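# Hook the hex nut out onto the tape strip

## Task

Use the hook pick (orange-brown handle, hooked tip) lying on the table to draw the hex nut out from among the spacers and leave it entirely on the tape strip. Any spacer that ends up toppled or tilted lowers the score, but freeing the nut matters more than keeping every spacer standing.

## Robot and tools

ROBOT. Two arms, left_arm and right_arm, stand on opposite sides of the table, each with a parallel gripper. In the scene frame the origin is the table centre, the tabletop is at z = +0.020 m and +z is up. left_arm's base is at (-0.037, +0.460, +0.039) m and right_arm's at (-0.030, -0.451, +0.039) m; both bases have +z up. The arm names do not match the sides of the images. Each gripper's fingers point along its own +x and close along its y. The reported end_effector_position is the point between the fingers, about 3 to 4 cm short of the tips. Only the final 1.5 cm of each finger's inner face is flat.

FRAMES. Hand positions, orientations, velocities and wrist camera poses are given in that arm's own base frame. The fixed cameras and the table use the scene frame. Printed hand poses can be wrong by a few centimetres, more at long reach.

ROW LAYOUT. Every command row is one flat list of 14 numbers covering both arms, each in [-1, 1]: first left_arm, then right_arm. For each arm the seven numbers are, in order: wrist roll, waist, elbow, shoulder, wrist yaw, wrist pitch, then gripper opening. The six joint numbers are offsets, not poses: each counts from the Joint targets reported at the start of the action or move, never from the previous row, so sending the same offset twice moves the joint twice. Scale: 1.0 equals 2.055 rad for waist, shoulder and elbow, and 4.263 rad for the three wrist joints. Send 0 to keep a joint where its target is. The opening number is absolute: +1 fully open, about -0.78 where empty fingers meet, nothing changes below that down to -1. Closing fully takes at least 0.6 s. To leave a gripper unchanged, resend its current command; a 0 means half-open.

JOINT RANGES (rad): waist -3.054 to 3.054, shoulder 0.000 to 3.142, elbow 0.000 to 2.356, wrist pitch -1.571 to 1.571, wrist yaw -1.571 to 1.571, wrist roll -3.142 to 3.142. Real ends may differ by 0.028 rad. An action pushing a joint more than 0.028 rad beyond its end is rejected for both arms; a joint aimed past its real end stops there and the result may say "joint sent to its limit".

TOOLS.
execute_actions(actions, cameras): actions is a list of actions; each action is up to 15 rows, one per 1/30 s step, and a short action repeats its final row to fill 15 steps (0.5 s per action). An empty list just reports state and images. cameras picks which of cam_high, cam_low, cam_left_wrist, cam_right_wrist to return (omitted or ["all"]: all; []: none).
move(target, speed, blend, opening_speed, blocking, cameras): target is one 14-number row or a list of up to 15 rows, all offsets from the same current Joint targets. All joints travel together, so the hand follows a curve and does not avoid obstacles. speed is the top rate in rad/s of the joint with the longest way to go, 0.01 to 7, default 0.5 (one value or one per target). blend (rad) rounds corners between listed targets. opening_speed (0.2 or more per second on the opening scale) ramps the fingers. blocking=false returns after about 0.5 s while the move continues. Paths take at least 0.5 s and are cut short beyond 10 s. The result adds a "move:" line: done, off_target (resting more than 0.03 rad away), moving, held or fault, plus limits=held if steps were withheld.
wait(seconds): 0 to 10 s, arms hold their last command; a running move keeps going.
stop(): brakes a running move.
zoom_image(camera, region): region is [x0, y0, x1, y1] in pixels of that camera's latest image (all cameras 672x504, origin top-left), at most 504x504.
read_manual(section): licence texts only.
finished_scene(scene): ends the scene for good; the nut must stay on the tape without the robot.

RESULTS. Joint positions and Joint velocities list each arm in the joint order above, then the finger gap in metres (0.080 fully open). Joint targets is the base for your next offsets. grip_measured is the opening on the command scale; to hold something, command about 0.08 below the reading at first contact. Joint torques and External joint torques follow the same joint order. "within noise" means the arm is still. Wrist depth gives a 7x7 grid of distances in mm (70 to 1000; "-" means no value). "blocked" means an arm was stopped by something; "joint command not followed" means the clearance check altered targets. Joint targets stay within 0.368 rad (big joints) or 0.763 rad (wrist joints) of measured angles per step, and are scaled back if the gripper would be sent over 70 mm away, so large moves need several actions.

CAUTIONS. Contact torque at a joint's load limit (waist 18.2, shoulder 22.5, elbow 22.4, wrist pitch 5.92, wrist yaw 5.9, wrist roll 5.54 N m) freezes that arm for 10 s. Hot motors (MOTOR HOT at 50 °C, fault at 95 °C) come from holding loads, stretched poses or pushing against unreachable poses. Avoid the arms striking or gripping each other, fast impacts, dropping or releasing a moving pick, and pressing hard. To end a push, command targets back past the measured positions. Anything leaving the table fails the task. Loose objects may occasionally be nudged, and the simulation keeps running while you think.

Each tool is called after ">>>" by a JSON object that holds its "name" and its "arguments".

## Session

>>> {"name": "execute_actions", "arguments": {"actions": []}}

Scene clock: 0.00 s.
left_arm: end_effector_position=(+0.0805, +0.2876, +0.3264) grip_measured=+0.989 end_effector_quat_wxyz=(+0.880, +0.018, +0.406, +0.245) | right_arm: end_effector_position=(+0.3004, -0.0303, +0.2340) grip_measured=+1.000 end_effector_quat_wxyz=(+0.824, +0.176, +0.287, -0.456)
Joint names: [wrist roll, waist, elbow, shoulder, wrist yaw, wrist pitch]
Joint positions: left_arm=[1.059 1.581 1.661 1.37 0.588 -1.305 0.08] | right_arm=[1.159 0.277 1.272 1.394 0.833 -1.107 0.08]
Joint velocities: within noise
Joint torques (N m): no reading
External joint torques (N m): no reading
Motor temperatures (°C): left_arm=[33 40 32 30 39 44] | right_arm=[38 35 33 31 32 37]
Heat: left arm: hottest wrist pitch 44 °C (+0.0 °C/min); right arm: hottest wrist roll 38 °C (+0.0 °C/min).
Wrist depth (mm): cam_left_wrist=[775 973 - - 544 514 476 / 809 - - - 495 478 453 / 855 - - - 465 445 358 / 911 - - - 435 415 358 / 925 86 - 421 410 - 320 / - 86 - 395 387 - - / - - - 360 351 333 -] | cam_right_wrist=[515 552 531 - - - 908 / 436 365 481 476 - - - / 377 353 412 427 411 413 - / 357 369 378 379 371 381 381 / 341 346 340 341 330 343 329 / - - 305 312 312 300 81 / - - 282 286 286 286 73]
Joint targets: left_arm=[1.059 1.581 1.663 1.368 0.589 -1.303] | right_arm=[1.159 0.277 1.275 1.391 0.835 -1.106]
Tool commands: left_gripper/opening=+0.989207 right_gripper/opening=+1.0

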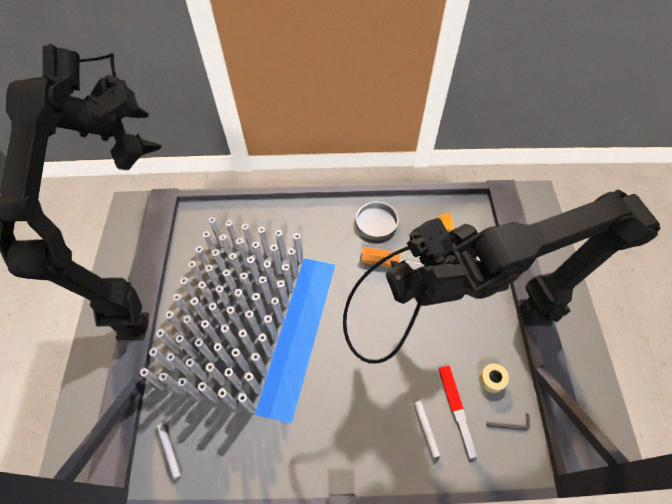

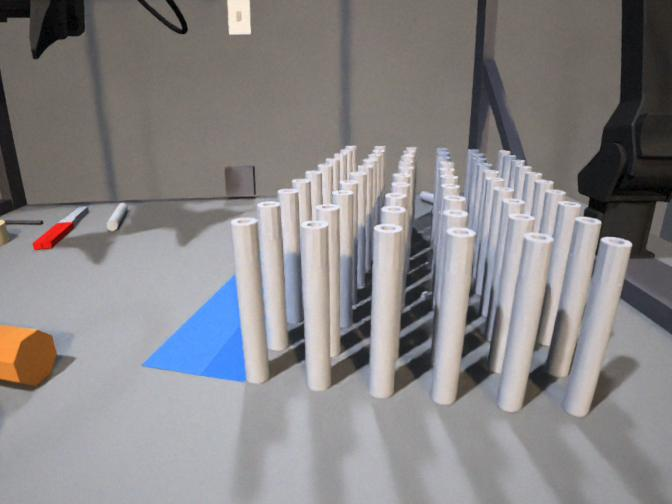

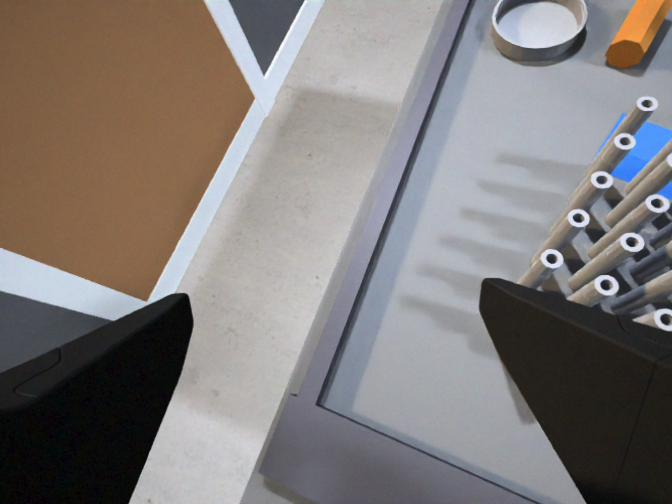

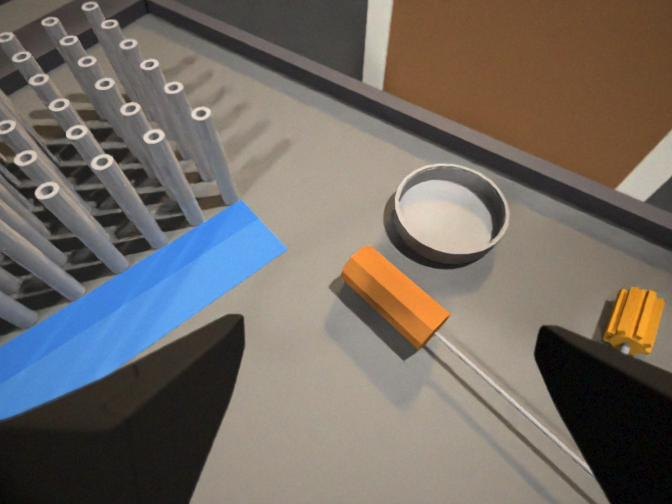

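>>> {"name": "zoom_image", "arguments": {"camera": "cam_high", "region": [130, 200, 350, 430]}}

>>> {"name": "zoom_image", "arguments": {"camera": "cam_low", "region": [220, 140, 640, 430]}}

>>> {"name": "zoom_image", "arguments": {"camera": "cam_high", "region": [340, 190, 560, 480]}}

Scaled by 2.191 from the camera's 672x504 image, which has a finer 960x720 frame.

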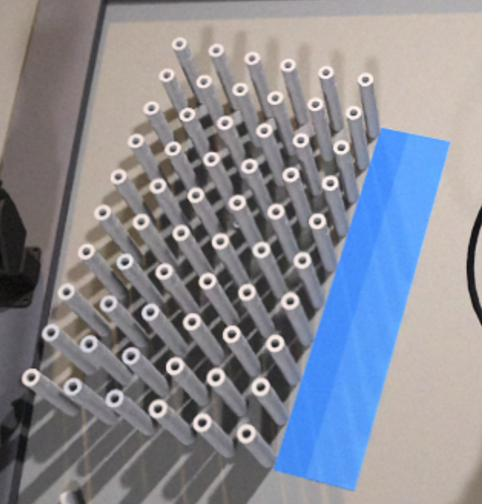

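Scaled by 1.200 from the camera's 672x504 image, which has a finer 960x720 frame.

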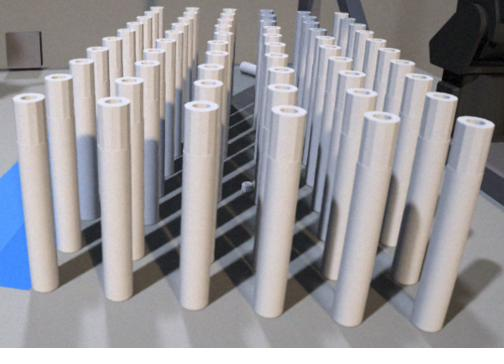

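Scaled by 1.738 from the camera's 672x504 image, which has a finer 960x720 frame.

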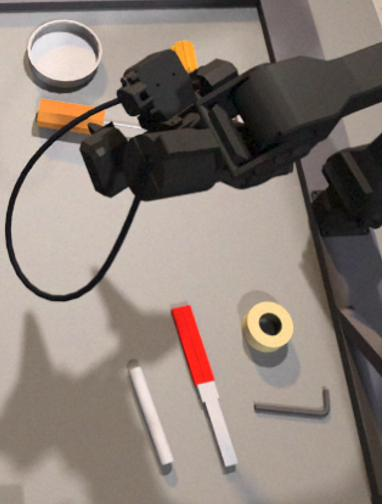

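>>> {"name": "zoom_image", "arguments": {"camera": "cam_high", "region": [190, 260, 290, 350]}}

>>> {"name": "zoom_image", "arguments": {"camera": "cam_low", "region": [380, 240, 480, 340]}}

>>> {"name": "zoom_image", "arguments": {"camera": "cam_high", "region": [190, 210, 290, 310]}}

Scaled by 5.040 from the camera's 672x504 image, which has a finer 960x720 frame.

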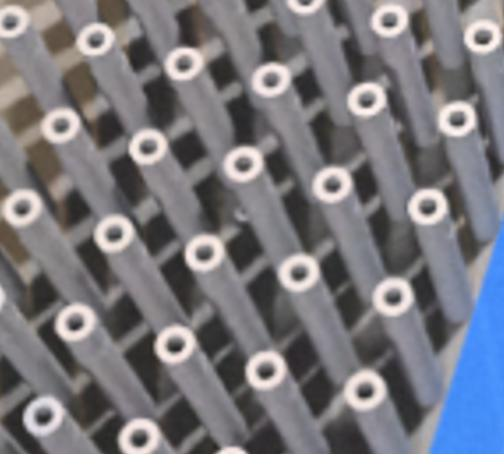

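Scaled by 5.040 from the camera's 672x504 image, which has a finer 960x720 frame.

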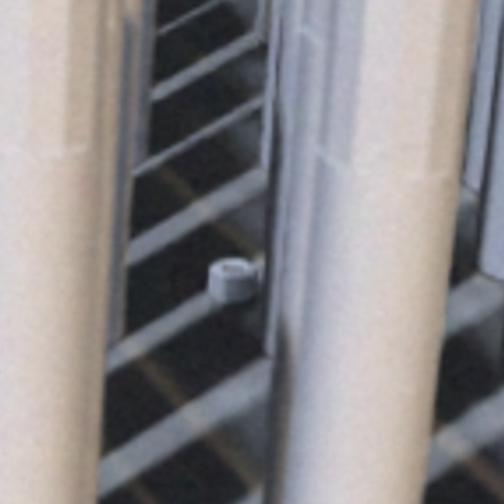

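Scaled by 5.040 from the camera's 672x504 image, which has a finer 960x720 frame.

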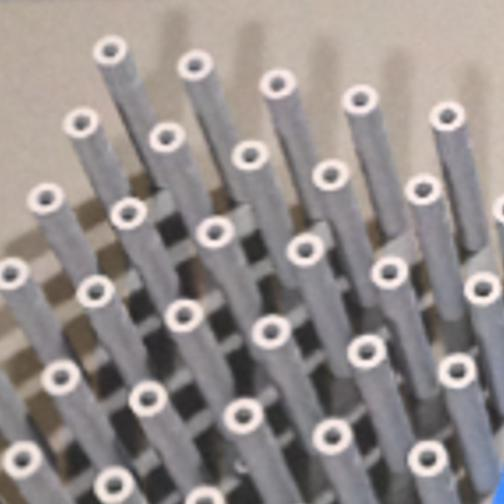

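>>> {"name": "zoom_image", "arguments": {"camera": "cam_right_wrist", "region": [320, 200, 672, 504]}}

>>> {"name": "zoom_image", "arguments": {"camera": "cam_low", "region": [0, 180, 260, 420]}}

Scaled by 1.432 from the camera's 672x504 image, which has a finer 960x720 frame.

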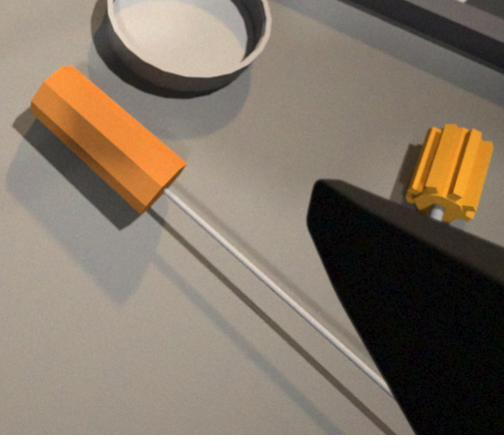

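Scaled by 1.938 from the camera's 672x504 image, which has a finer 960x720 frame.

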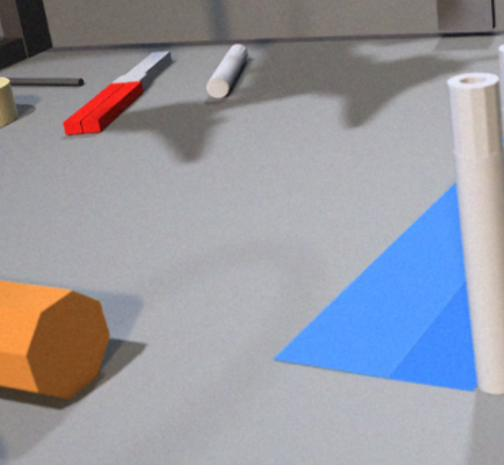

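>>> {"name": "move", "arguments": {"target": [0, 0, 0, 0, 0, 0, 1, 0, 0.35, 0, -0.1, 0, 0, 1], "speed": 1.2}}

Scene clock: 97.67 s.
left_arm: end_effector_position=(+0.0805, +0.2876, +0.3264) grip_measured=+0.989 end_effector_quat_wxyz=(+0.880, +0.018, +0.406, +0.245) | right_arm: end_effector_position=(+0.2296, +0.1481, +0.2831) grip_measured=+1.000 end_effector_quat_wxyz=(+0.939, +0.149, +0.290, -0.107)
Joint names: [wrist roll, waist, elbow, shoulder, wrist yaw, wrist pitch]
Joint positions: left_arm=[1.059 1.581 1.661 1.37 0.588 -1.305 0.08] | right_arm=[1.159 0.992 1.272 1.194 0.833 -1.107 0.08]
Joint velocities: within noise
Joint torques (N m): left_arm=[-0.02 0.07 6.18 -4.19 0.39 1.46] | right_arm=[0.01 0.4 7.18 -5.28 0.46 1.06]
External joint torques (N m): left_arm=[-0.01 0.06 0.57 -0.06 0.07 0.37] | right_arm=[0.02 0.41 1.34 -2.08 0.05 0.09]
Motor temperatures (°C): left_arm=[33 38 36 35 38 46] | right_arm=[37 34 38 35 33 38]
Heat: left arm: hottest wrist pitch 46 °C (+0.0 °C/min); right arm: hottest elbow 38 °C (+1.0 °C/min).
Wrist depth (mm): cam_left_wrist=[777 970 - - 543 510 474 / 812 - - - 493 476 455 / 851 - - - 464 445 371 / 894 - - - 435 416 361 / 921 86 - 423 412 - 319 / - 87 - 395 388 - - / - - - 360 352 332 -] | cam_right_wrist=[- 788 770 631 548 487 557 / - - 633 511 500 486 491 / - - 555 519 493 468 442 / - - 485 460 439 414 395 / - 423 429 412 393 379 361 / - - 378 371 356 330 81 / - - 349 335 327 314 73]
Joint targets: left_arm=[1.059 1.581 1.663 1.368 0.589 -1.303] | right_arm=[1.159 0.997 1.275 1.185 0.835 -1.106]
move: done

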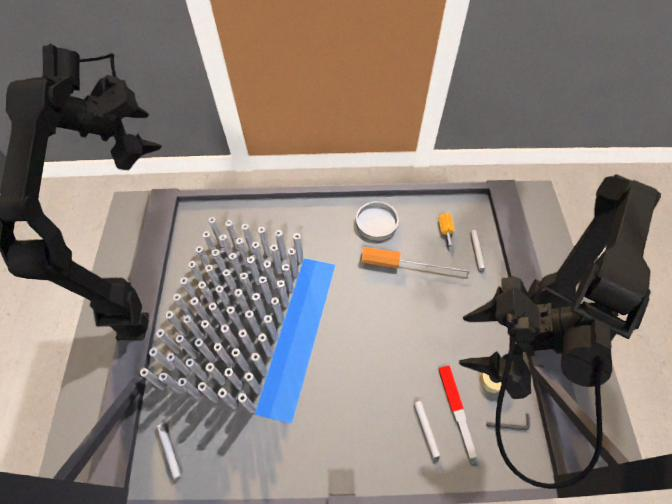

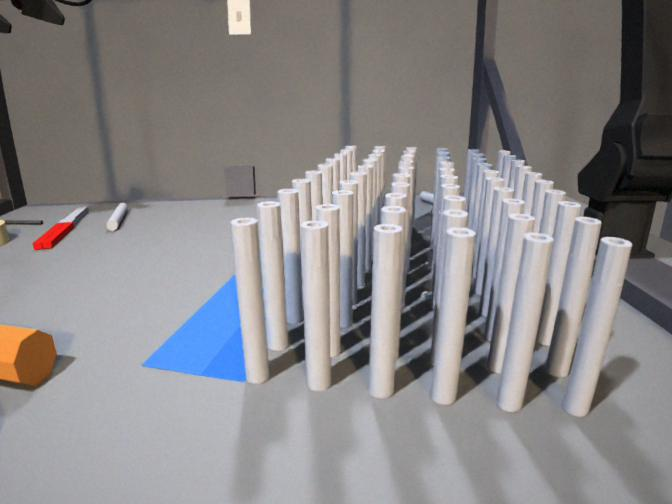

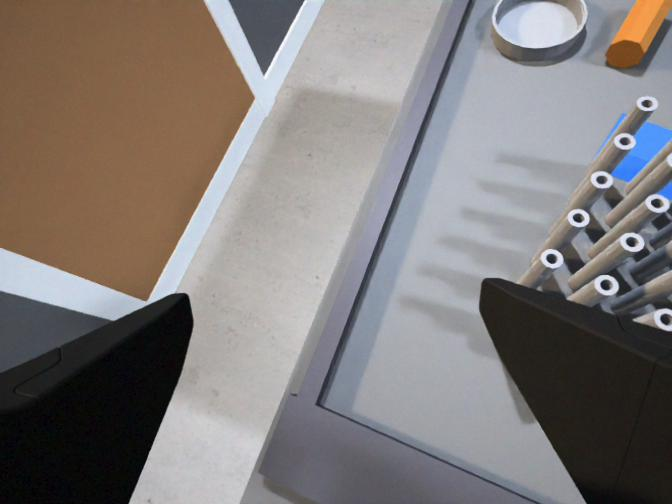

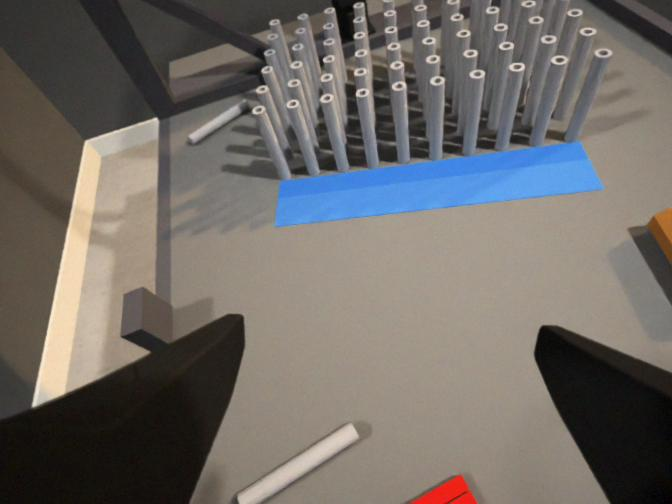

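>>> {"name": "zoom_image", "arguments": {"camera": "cam_high", "region": [350, 200, 500, 300]}}

>>> {"name": "zoom_image", "arguments": {"camera": "cam_high", "region": [440, 240, 490, 290]}}

Scaled by 3.360 from the camera's 672x504 image, which has a finer 960x720 frame.

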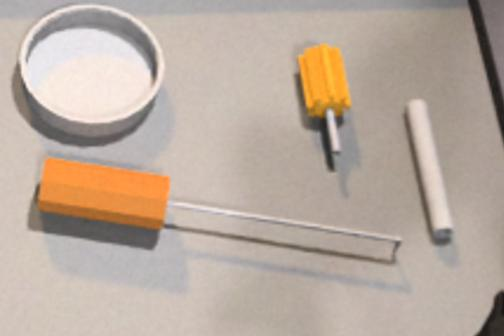

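Scaled by 10.080 from the camera's 672x504 image, which has a finer 960x720 frame.

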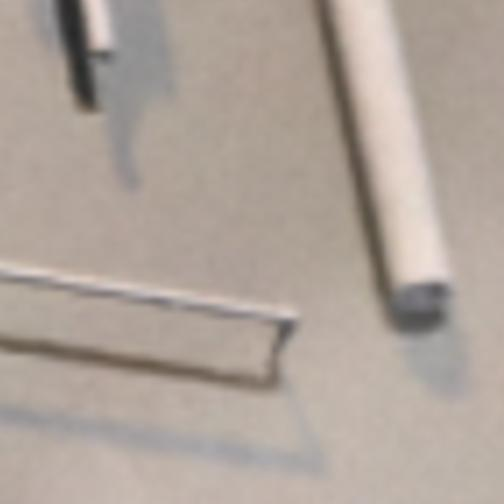

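>>> {"name": "move", "arguments": {"target": [-0.2484, -0.6647, -0.2666, -0.1536, -0.1382, 0.0043, 1, -0.3556, -0.739, 0.1181, 0.1802, -0.1959, -0.1002, 1], "speed": 1.2}}

Scene clock: 201.10 s.
left_arm: end_effector_position=(+0.2015, +0.0441, +0.2047) grip_measured=+0.989 end_effector_quat_wxyz=(+0.815, -0.061, +0.570, +0.086) | right_arm: end_effector_position=(+0.2265, -0.1298, +0.1986) grip_measured=+1.000 end_effector_quat_wxyz=(+0.703, +0.058, +0.706, -0.059)
Joint names: [wrist roll, waist, elbow, shoulder, wrist yaw, wrist pitch]
Joint positions: left_arm=[0.005 0.218 1.126 1.061 0.003 -1.287 0.08] | right_arm=[-0.353 -0.518 1.506 1.549 0.004 -1.531 0.08]
Joint velocities: within noise
Joint torques (N m): left_arm=[-0.18 -0.19 4.96 -3.02 -0.16 1.35] | right_arm=[-0.1 -0.19 7.67 -5.87 -0.12 0.12]
External joint torques (N m): left_arm=[-0.18 -0.18 -0.95 -0.74 -0.17 0.47] | right_arm=[-0.1 -0.22 2.34 -0.69 -0.1 -0.2]
Motor temperatures (°C): left_arm=[32 37 36 36 38 46] | right_arm=[36 34 39 33 33 38]
Heat: left arm: hottest wrist pitch 46 °C (+0.0 °C/min); right arm: hottest elbow 39 °C (+1.0 °C/min).
Wrist depth (mm): cam_left_wrist=[278 232 243 263 292 297 302 / 281 283 287 292 294 266 304 / 282 285 290 292 297 300 237 / 254 260 293 295 300 253 233 / - 86 295 298 302 - 310 / - 87 295 296 259 - - / - 277 297 300 228 243 -] | cam_right_wrist=[244 244 242 236 235 235 232 / 259 258 256 254 251 250 249 / 277 275 272 270 268 266 265 / 294 292 292 289 285 276 278 / 313 309 305 310 302 300 296 / - - 332 332 327 314 81 / - - 315 336 332 330 73]
Joint targets: left_arm=[0.000 0.215 1.116 1.052 -0.001 -1.285] | right_arm=[-0.357 -0.522 1.518 1.556 0.000 -1.534]
move: done

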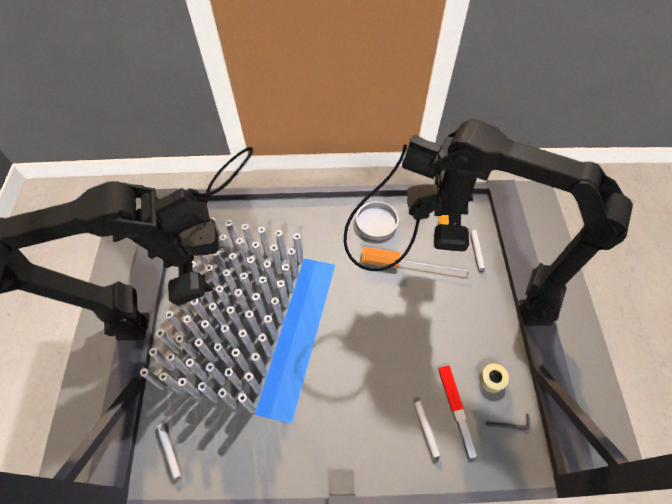

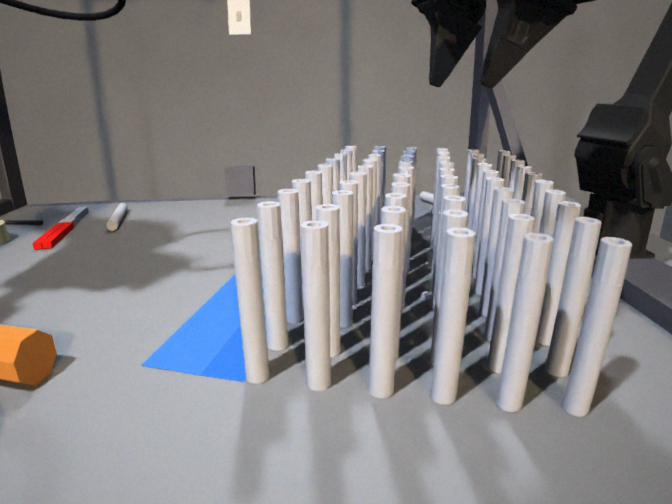

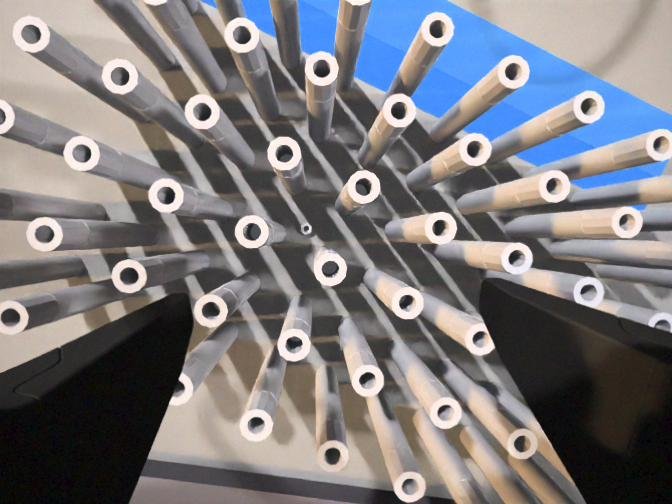

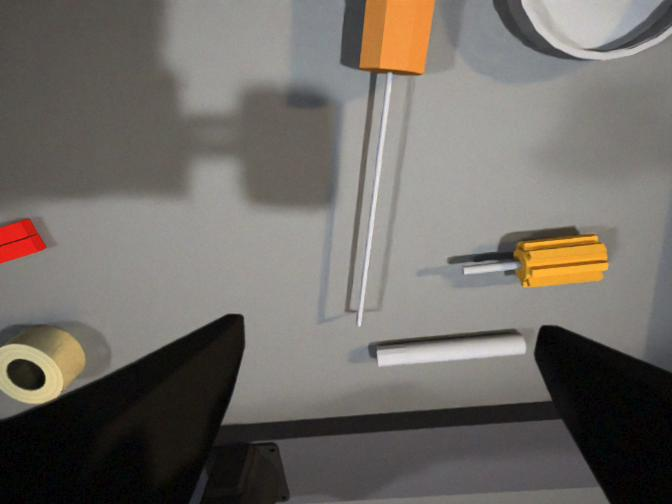

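>>> {"name": "zoom_image", "arguments": {"camera": "cam_left_wrist", "region": [230, 140, 410, 290]}}

>>> {"name": "zoom_image", "arguments": {"camera": "cam_right_wrist", "region": [310, 0, 450, 360]}}

>>> {"name": "zoom_image", "arguments": {"camera": "cam_right_wrist", "region": [310, 250, 430, 350]}}

Scaled by 2.800 from the camera's 672x504 image, which has a finer 960x720 frame.

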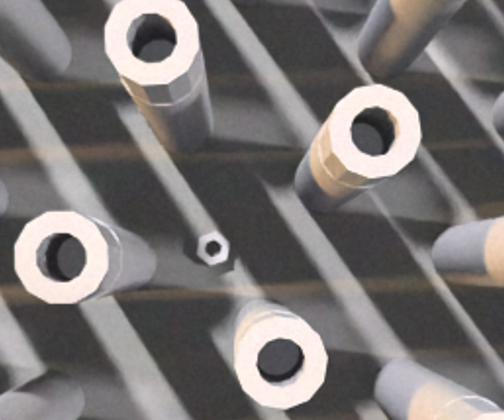

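Scaled by 1.400 from the camera's 672x504 image, which has a finer 960x720 frame.

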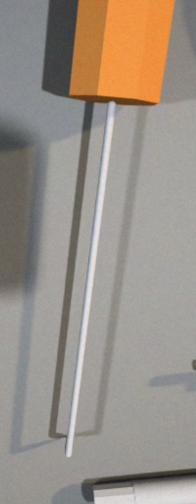

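Scaled by 4.200 from the camera's 672x504 image, which has a finer 960x720 frame.

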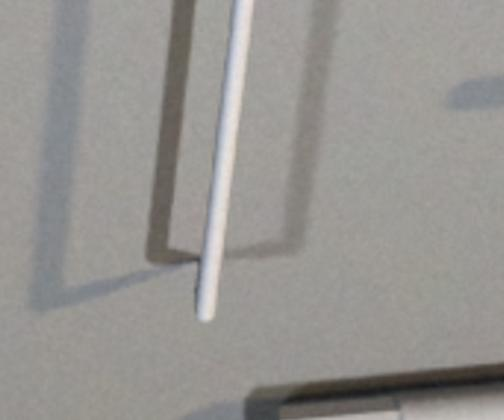

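>>> {"name": "zoom_image", "arguments": {"camera": "cam_low", "region": [0, 310, 80, 400]}}

>>> {"name": "zoom_image", "arguments": {"camera": "cam_right_wrist", "region": [330, 0, 460, 100]}}

>>> {"name": "zoom_image", "arguments": {"camera": "cam_left_wrist", "region": [286, 209, 326, 249]}}

Scaled by 5.600 from the camera's 672x504 image, which has a finer 960x720 frame.

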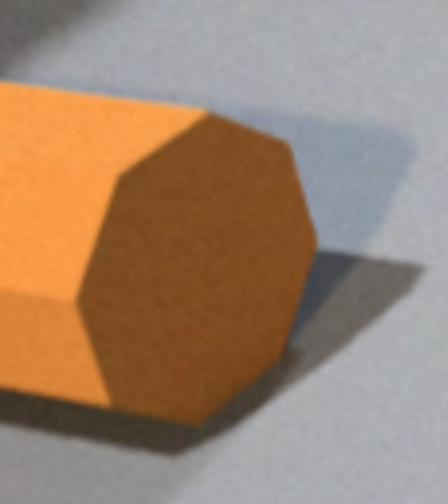

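Scaled by 3.877 from the camera's 672x504 image, which has a finer 960x720 frame.

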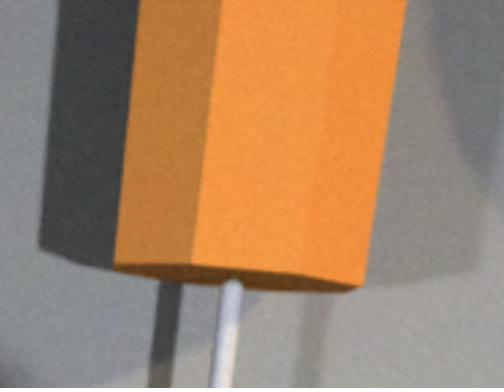

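Scaled by 12.600 from the camera's 672x504 image, which has a finer 960x720 frame.

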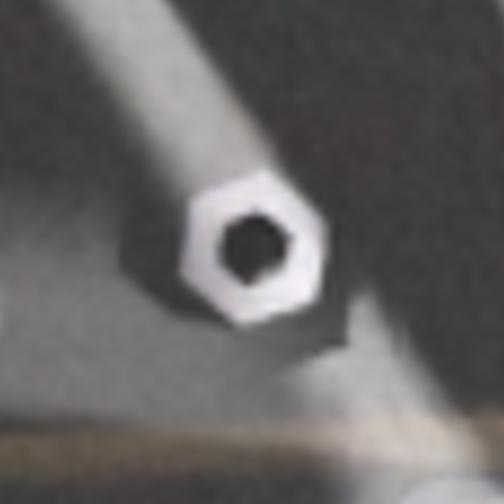

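>>> {"name": "move", "arguments": {"target": [-0.6277, 0.0676, 0.5771, 0.6751, 0.0597, 0.0738, 1, 0.1106, 0.6676, -0.1547, -0.1732, 0.0457, 0.1722, 1], "speed": 1.2}}

Scene clock: 342.47 s.
left_arm: end_effector_position=(+0.5432, +0.1601, +0.1113) grip_measured=+0.989 end_effector_quat_wxyz=(-0.046, +0.862, -0.076, -0.499) | right_arm: end_effector_position=(+0.2343, +0.2211, +0.2535) grip_measured=+1.000 end_effector_quat_wxyz=(+0.880, -0.147, +0.357, +0.276)
Joint names: [wrist roll, waist, elbow, shoulder, wrist yaw, wrist pitch]
Joint positions: left_arm=[-2.669 0.353 2.288 2.426 0.251 -0.972 0.08] | right_arm=[0.109 0.846 1.206 1.211 0.192 -0.805 0.08]
Joint velocities: within noise
Joint torques (N m): left_arm=[-0.22 0.15 8.23 -10.05 0.23 1.3] | right_arm=[0.18 0.47 6.47 -6.29 0.18 1.73]
External joint torques (N m): left_arm=[-0.22 0.15 2.04 1.79 0.11 0.36] | right_arm=[0.17 0.49 0.14 -2.49 0.09 0.4]
Motor temperatures (°C): left_arm=[32 36 37 34 37 44] | right_arm=[35 33 39 34 32 36]
Heat: left arm: hottest wrist pitch 44 °C (+0.0 °C/min); right arm: hottest elbow 39 °C (+0.0 °C/min).
Wrist depth (mm): cam_left_wrist=[130 128 132 134 136 134 130 / 148 150 151 124 151 152 157 / 173 175 177 143 178 182 185 / 208 211 215 171 222 227 231 / 247 86 273 280 285 - 282 / - 86 372 379 397 - - / - 435 411 - - - -] | cam_right_wrist=[827 - - - - 511 517 / 905 - - - 453 467 449 / - - - 407 414 427 425 / - - - 376 381 391 396 / - - 343 347 356 365 368 / - - 318 322 325 323 81 / - - 295 296 309 311 73]
Joint targets: left_arm=[-2.676 0.354 2.302 2.439 0.254 -0.971] | right_arm=[0.115 0.850 1.200 1.200 0.195 -0.800]
move: done

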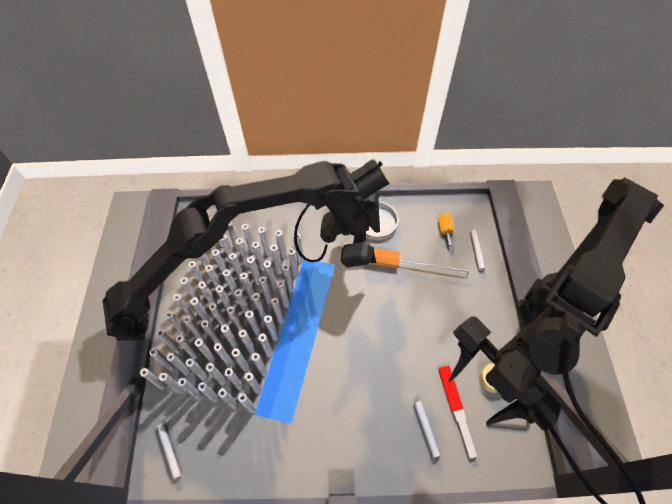

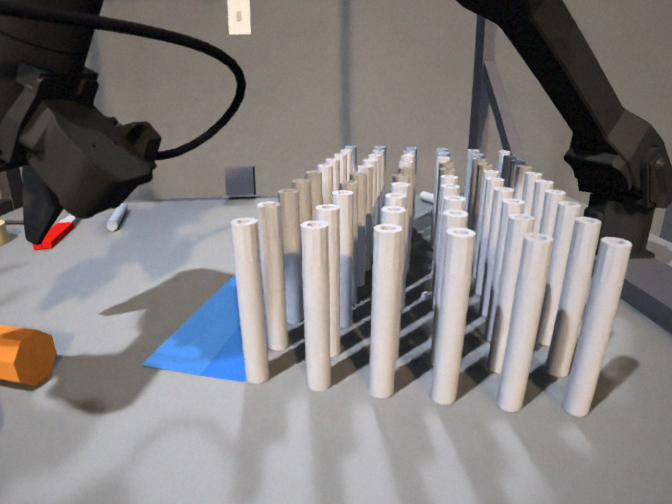

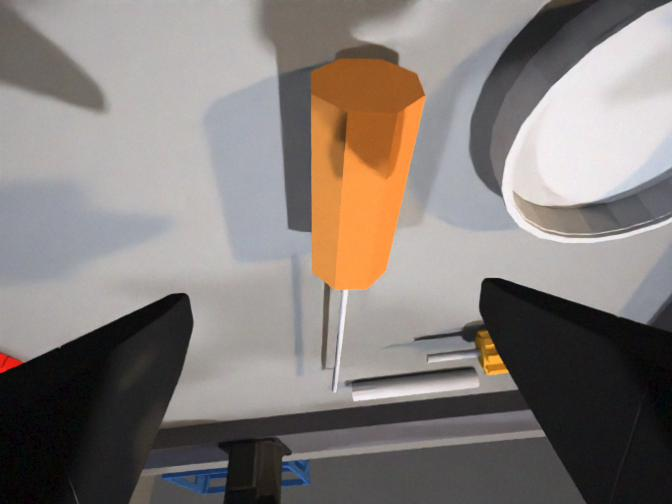

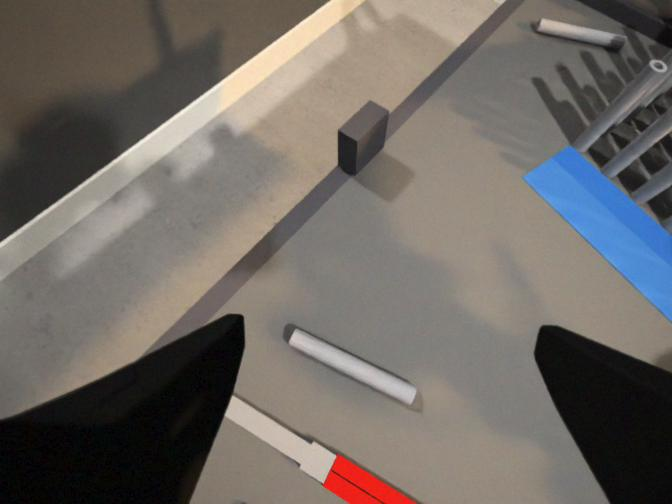

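>>> {"name": "move", "arguments": {"target": [0.0113, 0.0060, -0.0071, 0.0371, 0.0053, 0.0184, 1, 0, 0, 0, 0, 0, 0, 1], "speed": 0.3, "cameras": ["cam_left_wrist", "cam_high"]}}

Scene clock: 393.50 s.
left_arm: end_effector_position=(+0.5552, +0.1688, +0.0774) grip_measured=+0.989 end_effector_quat_wxyz=(-0.054, +0.864, -0.088, -0.493) | right_arm: end_effector_position=(+0.2343, +0.2212, +0.2535) grip_measured=+1.000 end_effector_quat_wxyz=(+0.880, -0.147, +0.357, +0.276)
Joint names: [wrist roll, waist, elbow, shoulder, wrist yaw, wrist pitch]
Joint positions: left_arm=[-2.632 0.365 2.288 2.502 0.274 -0.894 0.08] | right_arm=[0.109 0.846 1.206 1.211 0.192 -0.804 0.08]
Joint velocities: within noise
Joint torques (N m): left_arm=[0.13 0.22 6.42 -10.4 0.25 1.33] | right_arm=[0.17 0.44 6.46 -6.26 0.17 1.71]
External joint torques (N m): left_arm=[0.13 0.11 0.16 1.91 0.12 0.38] | right_arm=[0.16 0.44 0.16 -2.54 0.09 0.36]
Motor temperatures (°C): left_arm=[32 35 42 51 37 44] | right_arm=[35 33 37 35 32 40]
Heat: left arm: hottest shoulder 51 °C (+18.2 °C/min); right arm: hottest wrist pitch 40 °C (+5.0 °C/min). Fold the left arm in close to its base, or ease its load, before you think long.
Wrist depth (mm): cam_left_wrist=[- 96 99 100 101 105 98 / 115 113 110 98 114 114 118 / 135 132 134 90 138 138 139 / 158 161 163 110 168 159 158 / 189 86 208 148 218 - 215 / - 87 287 293 303 - - / - 396 387 395 - - -] | cam_right_wrist=[823 - - - - 512 519 / 911 - - - 457 466 447 / - - - 411 417 424 426 / - - - 377 387 388 394 / - - 343 349 355 365 367 / - - 316 320 326 325 81 / - - 298 298 310 311 73]
Joint targets: left_arm=[-2.627 0.366 2.287 2.515 0.277 -0.892] | right_arm=[0.114 0.850 1.200 1.200 0.195 -0.800]
MOTOR HOT: the shoulder of the left arm reports 51 °C; the controller stops that arm at 95 °C. To cool a motor, set the load down, stop pushing, or move to a pose that needs little force.
move: done
Images, in order (width x height): cam_high 672x504, cam_left_wrist 672x504.

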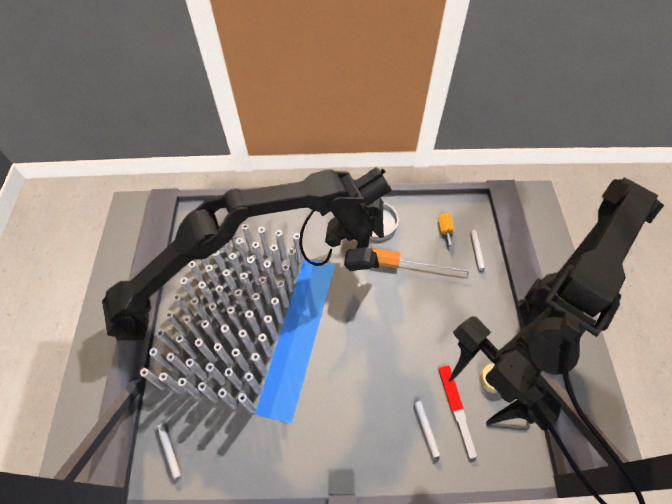

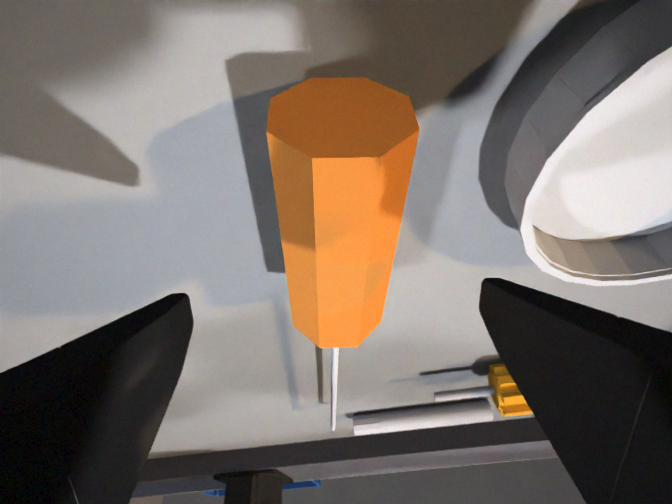

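>>> {"name": "move", "arguments": {"target": [0, 0, -0.0602, 0.0062, 0, 0.0320, 0.42, 0, 0, 0, 0, 0, 0, 1], "speed": 0.3, "cameras": ["cam_left_wrist", "cam_low"]}}

Scene clock: 407.17 s.
left_arm: end_effector_position=(+0.5577, +0.1697, +0.0441) grip_measured=+0.423 end_effector_quat_wxyz=(-0.056, +0.866, -0.087, -0.489) | right_arm: end_effector_position=(+0.2343, +0.2212, +0.2535) grip_measured=+1.000 end_effector_quat_wxyz=(+0.880, -0.147, +0.357, +0.276)
Joint names: [wrist roll, waist, elbow, shoulder, wrist yaw, wrist pitch]
Joint positions: left_arm=[-2.632 0.365 2.174 2.514 0.274 -0.757 0.054] | right_arm=[0.109 0.846 1.206 1.211 0.192 -0.804 0.08]
Joint velocities: within noise
Joint torques (N m): left_arm=[0.13 0.13 5.22 -10.38 0.24 1.36] | right_arm=[0.17 0.45 6.48 -6.28 0.17 1.71]
External joint torques (N m): left_arm=[0.13 0.24 -1.06 2 0.1 0.38] | right_arm=[0.17 0.45 0.11 -2.42 0.09 0.36]
Motor temperatures (°C): left_arm=[31 35 41 56 37 44] | right_arm=[34 33 36 35 32 41]
Heat: left arm: hottest shoulder 56 °C (+19.3 °C/min); right arm: hottest wrist pitch 41 °C (+5.1 °C/min). Fold the left arm in close to its base, or ease its load, before you think long.
Wrist depth (mm): cam_left_wrist=[- - - - - - 73 / - 75 78 81 80 81 80 / - 91 85 81 79 96 83 / - 110 111 - 113 114 118 / 138 127 93 78 94 110 138 / - - 186 112 213 - - / - - 329 340 301 - -] | cam_right_wrist=[824 - - - - 512 519 / 920 - - - 458 465 448 / - - - 410 418 423 423 / - - - 378 385 390 397 / - - 345 348 356 364 365 / - - 317 324 328 323 81 / - - 297 298 308 312 73]
Joint targets: left_arm=[-2.627 0.366 2.163 2.528 0.277 -0.756] | right_arm=[0.114 0.850 1.200 1.200 0.195 -0.800]
MOTOR HOT: still on. The shoulder of the left arm reports 56 °C.
move: done
Images, in order (width x height): cam_low 672x504, cam_left_wrist 672x504.

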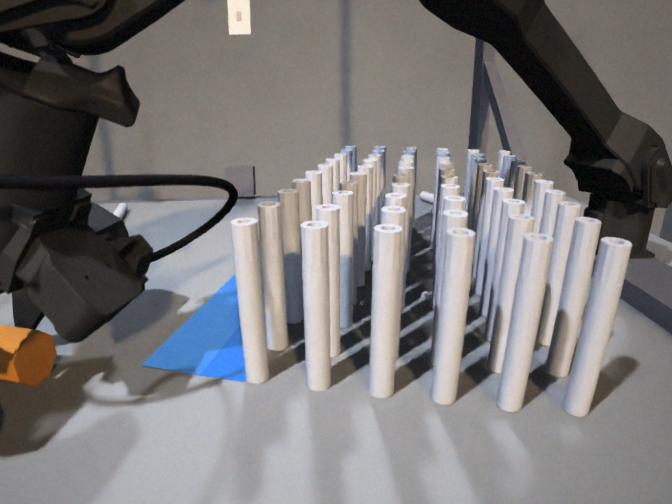

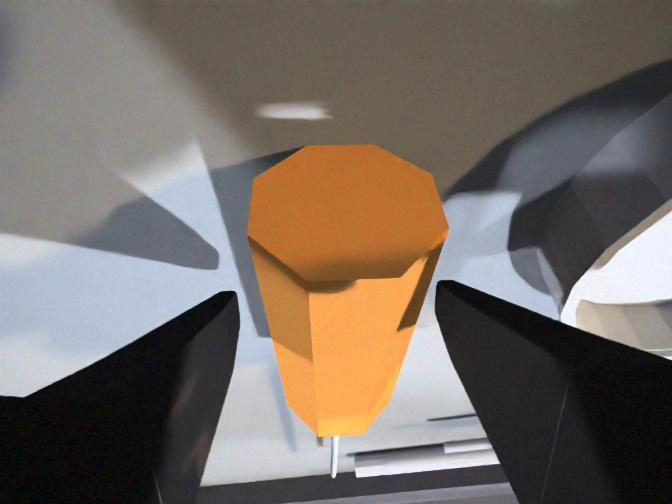

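>>> {"name": "move", "arguments": {"target": [[0, 0, -0.0077, 0.0019, 0, 0.0048, 0.42, 0, 0, 0, 0, 0, 0, 1], [0, 0, -0.0077, 0.0019, 0, 0.0048, -0.15, 0, 0, 0, 0, 0, 0, 1]], "speed": 0.2, "opening_speed": 1.5, "cameras": ["cam_left_wrist", "cam_low"]}}

Scene clock: 414.60 s.
left_arm: end_effector_position=(+0.5583, +0.1698, +0.0408) grip_measured=-0.041 end_effector_quat_wxyz=(-0.057, +0.867, -0.087, -0.487) | right_arm: end_effector_position=(+0.2343, +0.2212, +0.2535) grip_measured=+1.000 end_effector_quat_wxyz=(+0.880, -0.147, +0.357, +0.276)
Joint names: [wrist roll, waist, elbow, shoulder, wrist yaw, wrist pitch]
Joint positions: left_arm=[-2.631 0.365 2.159 2.514 0.275 -0.737 0.033] | right_arm=[0.109 0.846 1.206 1.211 0.192 -0.804 0.08]
Joint velocities: within noise
Joint torques (N m): left_arm=[0.11 0.14 5.1 -9.96 0.21 1.37] | right_arm=[0.17 0.46 6.47 -6.28 0.17 1.71]
External joint torques (N m): left_arm=[0.11 0.16 -1.08 2.25 0.08 0.4] | right_arm=[0.17 0.45 0.17 -2.58 0.09 0.36]
Motor temperatures (°C): left_arm=[31 35 41 59 37 44] | right_arm=[34 33 36 35 32 41]
Heat: left arm: hottest shoulder 59 °C (+19.1 °C/min); right arm: hottest wrist pitch 41 °C (+4.0 °C/min). Fold the left arm in close to its base, or ease its load, before you think long.
Wrist depth (mm): cam_left_wrist=[- - - - - - 72 / - - 75 78 77 81 77 / - 89 82 81 78 93 80 / - 106 - - 109 111 89 / 132 128 93 77 94 141 135 / - - - 104 82 - - / - - 324 339 - - -] | cam_right_wrist=[818 - - - - 511 522 / 906 - - - 455 464 447 / - - - 406 416 425 425 / - - - 380 382 390 396 / - - 343 350 357 364 365 / - - 316 323 328 322 81 / - - 297 297 309 312 73]
Joint targets: left_arm=[-2.627 0.366 2.147 2.532 0.277 -0.735] | right_arm=[0.114 0.850 1.200 1.200 0.195 -0.800]
MOTOR HOT: still on. The shoulder of the left arm reports 59 °C.
move: done
Images, in order (width x height): cam_low 672x504, cam_left_wrist 672x504.

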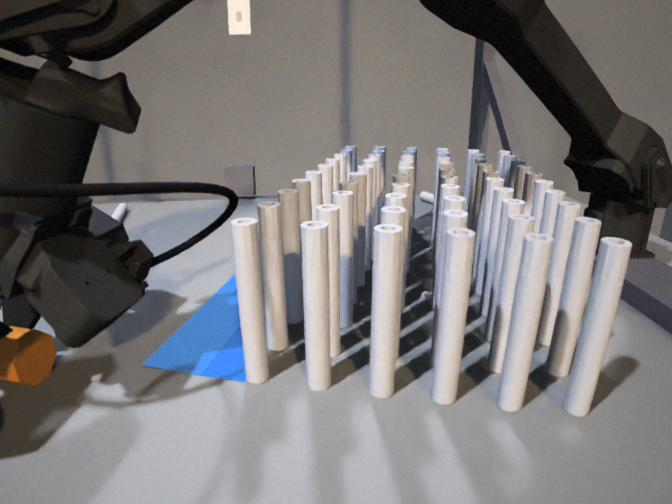

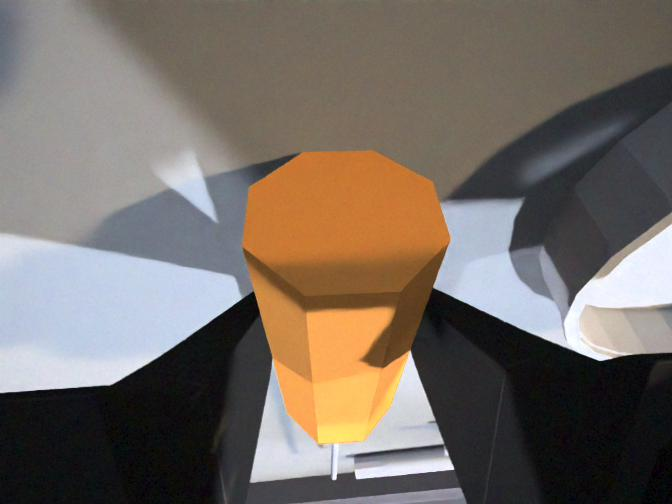

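>>> {"name": "move", "arguments": {"target": [[0, 0, 0, -0.0740, 0, 0, -0.15, 0, 0, 0, 0, 0, 0, 1], [0, -0.0808, -0.1932, -0.5022, -0.0415, -0.0387, -0.15, 0, 0, 0, 0, 0, 0, 1]], "speed": [0.35, 0.9], "blend": [0.05, 0]}}

Scene clock: 465.63 s.
left_arm: end_effector_position=(+0.3927, +0.0648, +0.3543) grip_measured=-0.041 end_effector_quat_wxyz=(-0.192, +0.928, -0.034, -0.318) | right_arm: end_effector_position=(+0.2343, +0.2212, +0.2535) grip_measured=+1.000 end_effector_quat_wxyz=(+0.880, -0.147, +0.357, +0.276)
Joint names: [wrist roll, waist, elbow, shoulder, wrist yaw, wrist pitch]
Joint positions: left_arm=[-2.631 0.202 1.757 1.505 0.102 -0.904 0.033] | right_arm=[0.109 0.846 1.206 1.211 0.192 -0.804 0.08]
Joint velocities: within noise
Joint torques (N m): left_arm=[0.13 -0.18 5.58 -5.94 -0.08 2.1] | right_arm=[0.17 0.46 6.48 -6.28 0.18 1.71]
External joint torques (N m): left_arm=[0.12 -0.14 -0.51 -0.36 -0.11 0.63] | right_arm=[0.17 0.46 0.16 -2.46 0.09 0.38]
Motor temperatures (°C): left_arm=[31 35 38 67 36 45] | right_arm=[34 33 36 35 32 41]
Heat: left arm: hottest shoulder 67 °C (+12.1 °C/min); right arm: hottest wrist pitch 41 °C (+1.0 °C/min). Fold the left arm in close to its base, or ease its load, before you think long.
Wrist depth (mm): cam_left_wrist=[349 374 415 462 510 - - / 408 451 508 578 645 - - / 493 546 562 80 - - - / 659 665 - - - - - / - 649 - 77 94 - - / - - - 104 82 - - / - - 419 - - - -] | cam_right_wrist=[820 - - - - 511 516 / 904 - - - 456 468 441 / - - - 407 419 423 424 / - - - 377 384 389 394 / - - 345 349 355 361 366 / - - 316 323 327 324 81 / - - 297 297 311 311 73]
Joint targets: left_arm=[-2.627 0.200 1.750 1.500 0.100 -0.900] | right_arm=[0.114 0.850 1.200 1.200 0.195 -0.800]
MOTOR HOT: still on. The shoulder of the left arm reports 67 °C.
move: done

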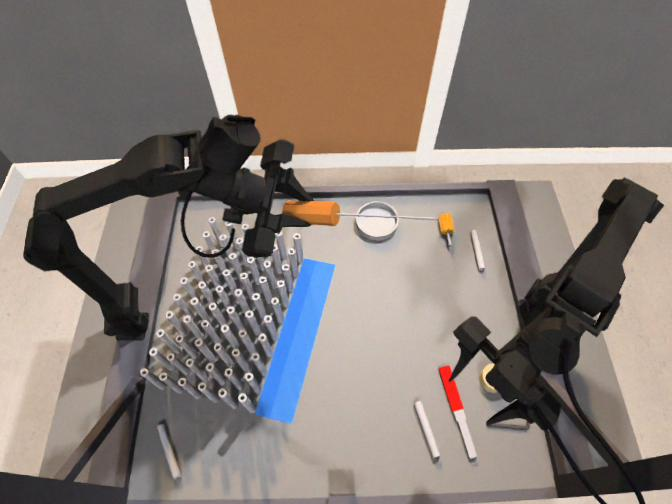

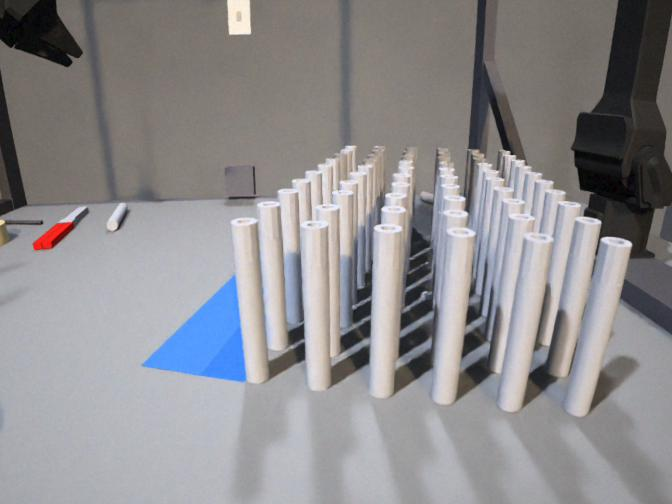

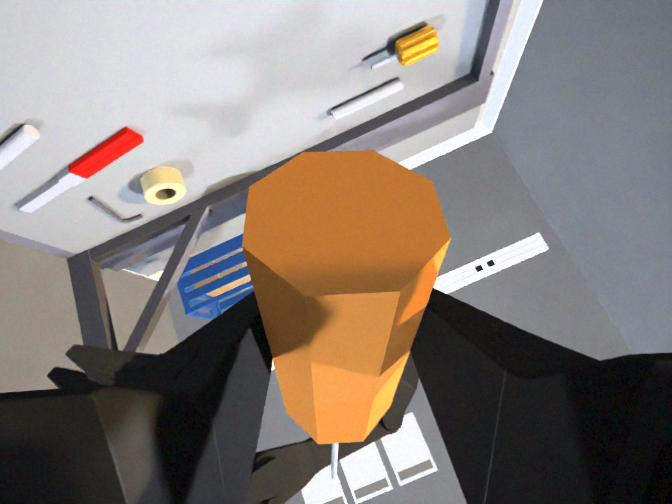

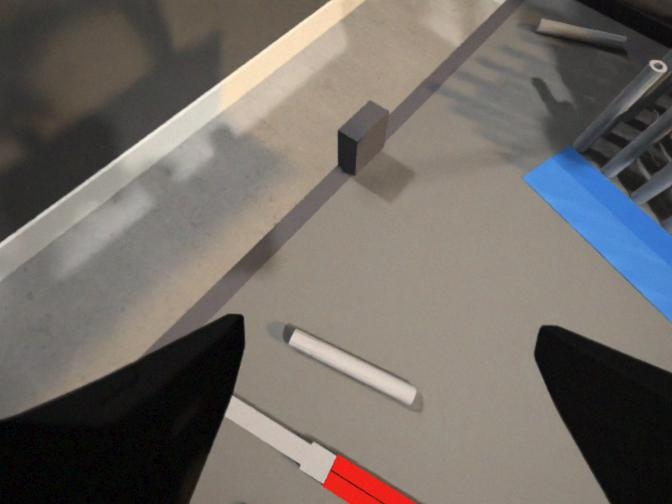

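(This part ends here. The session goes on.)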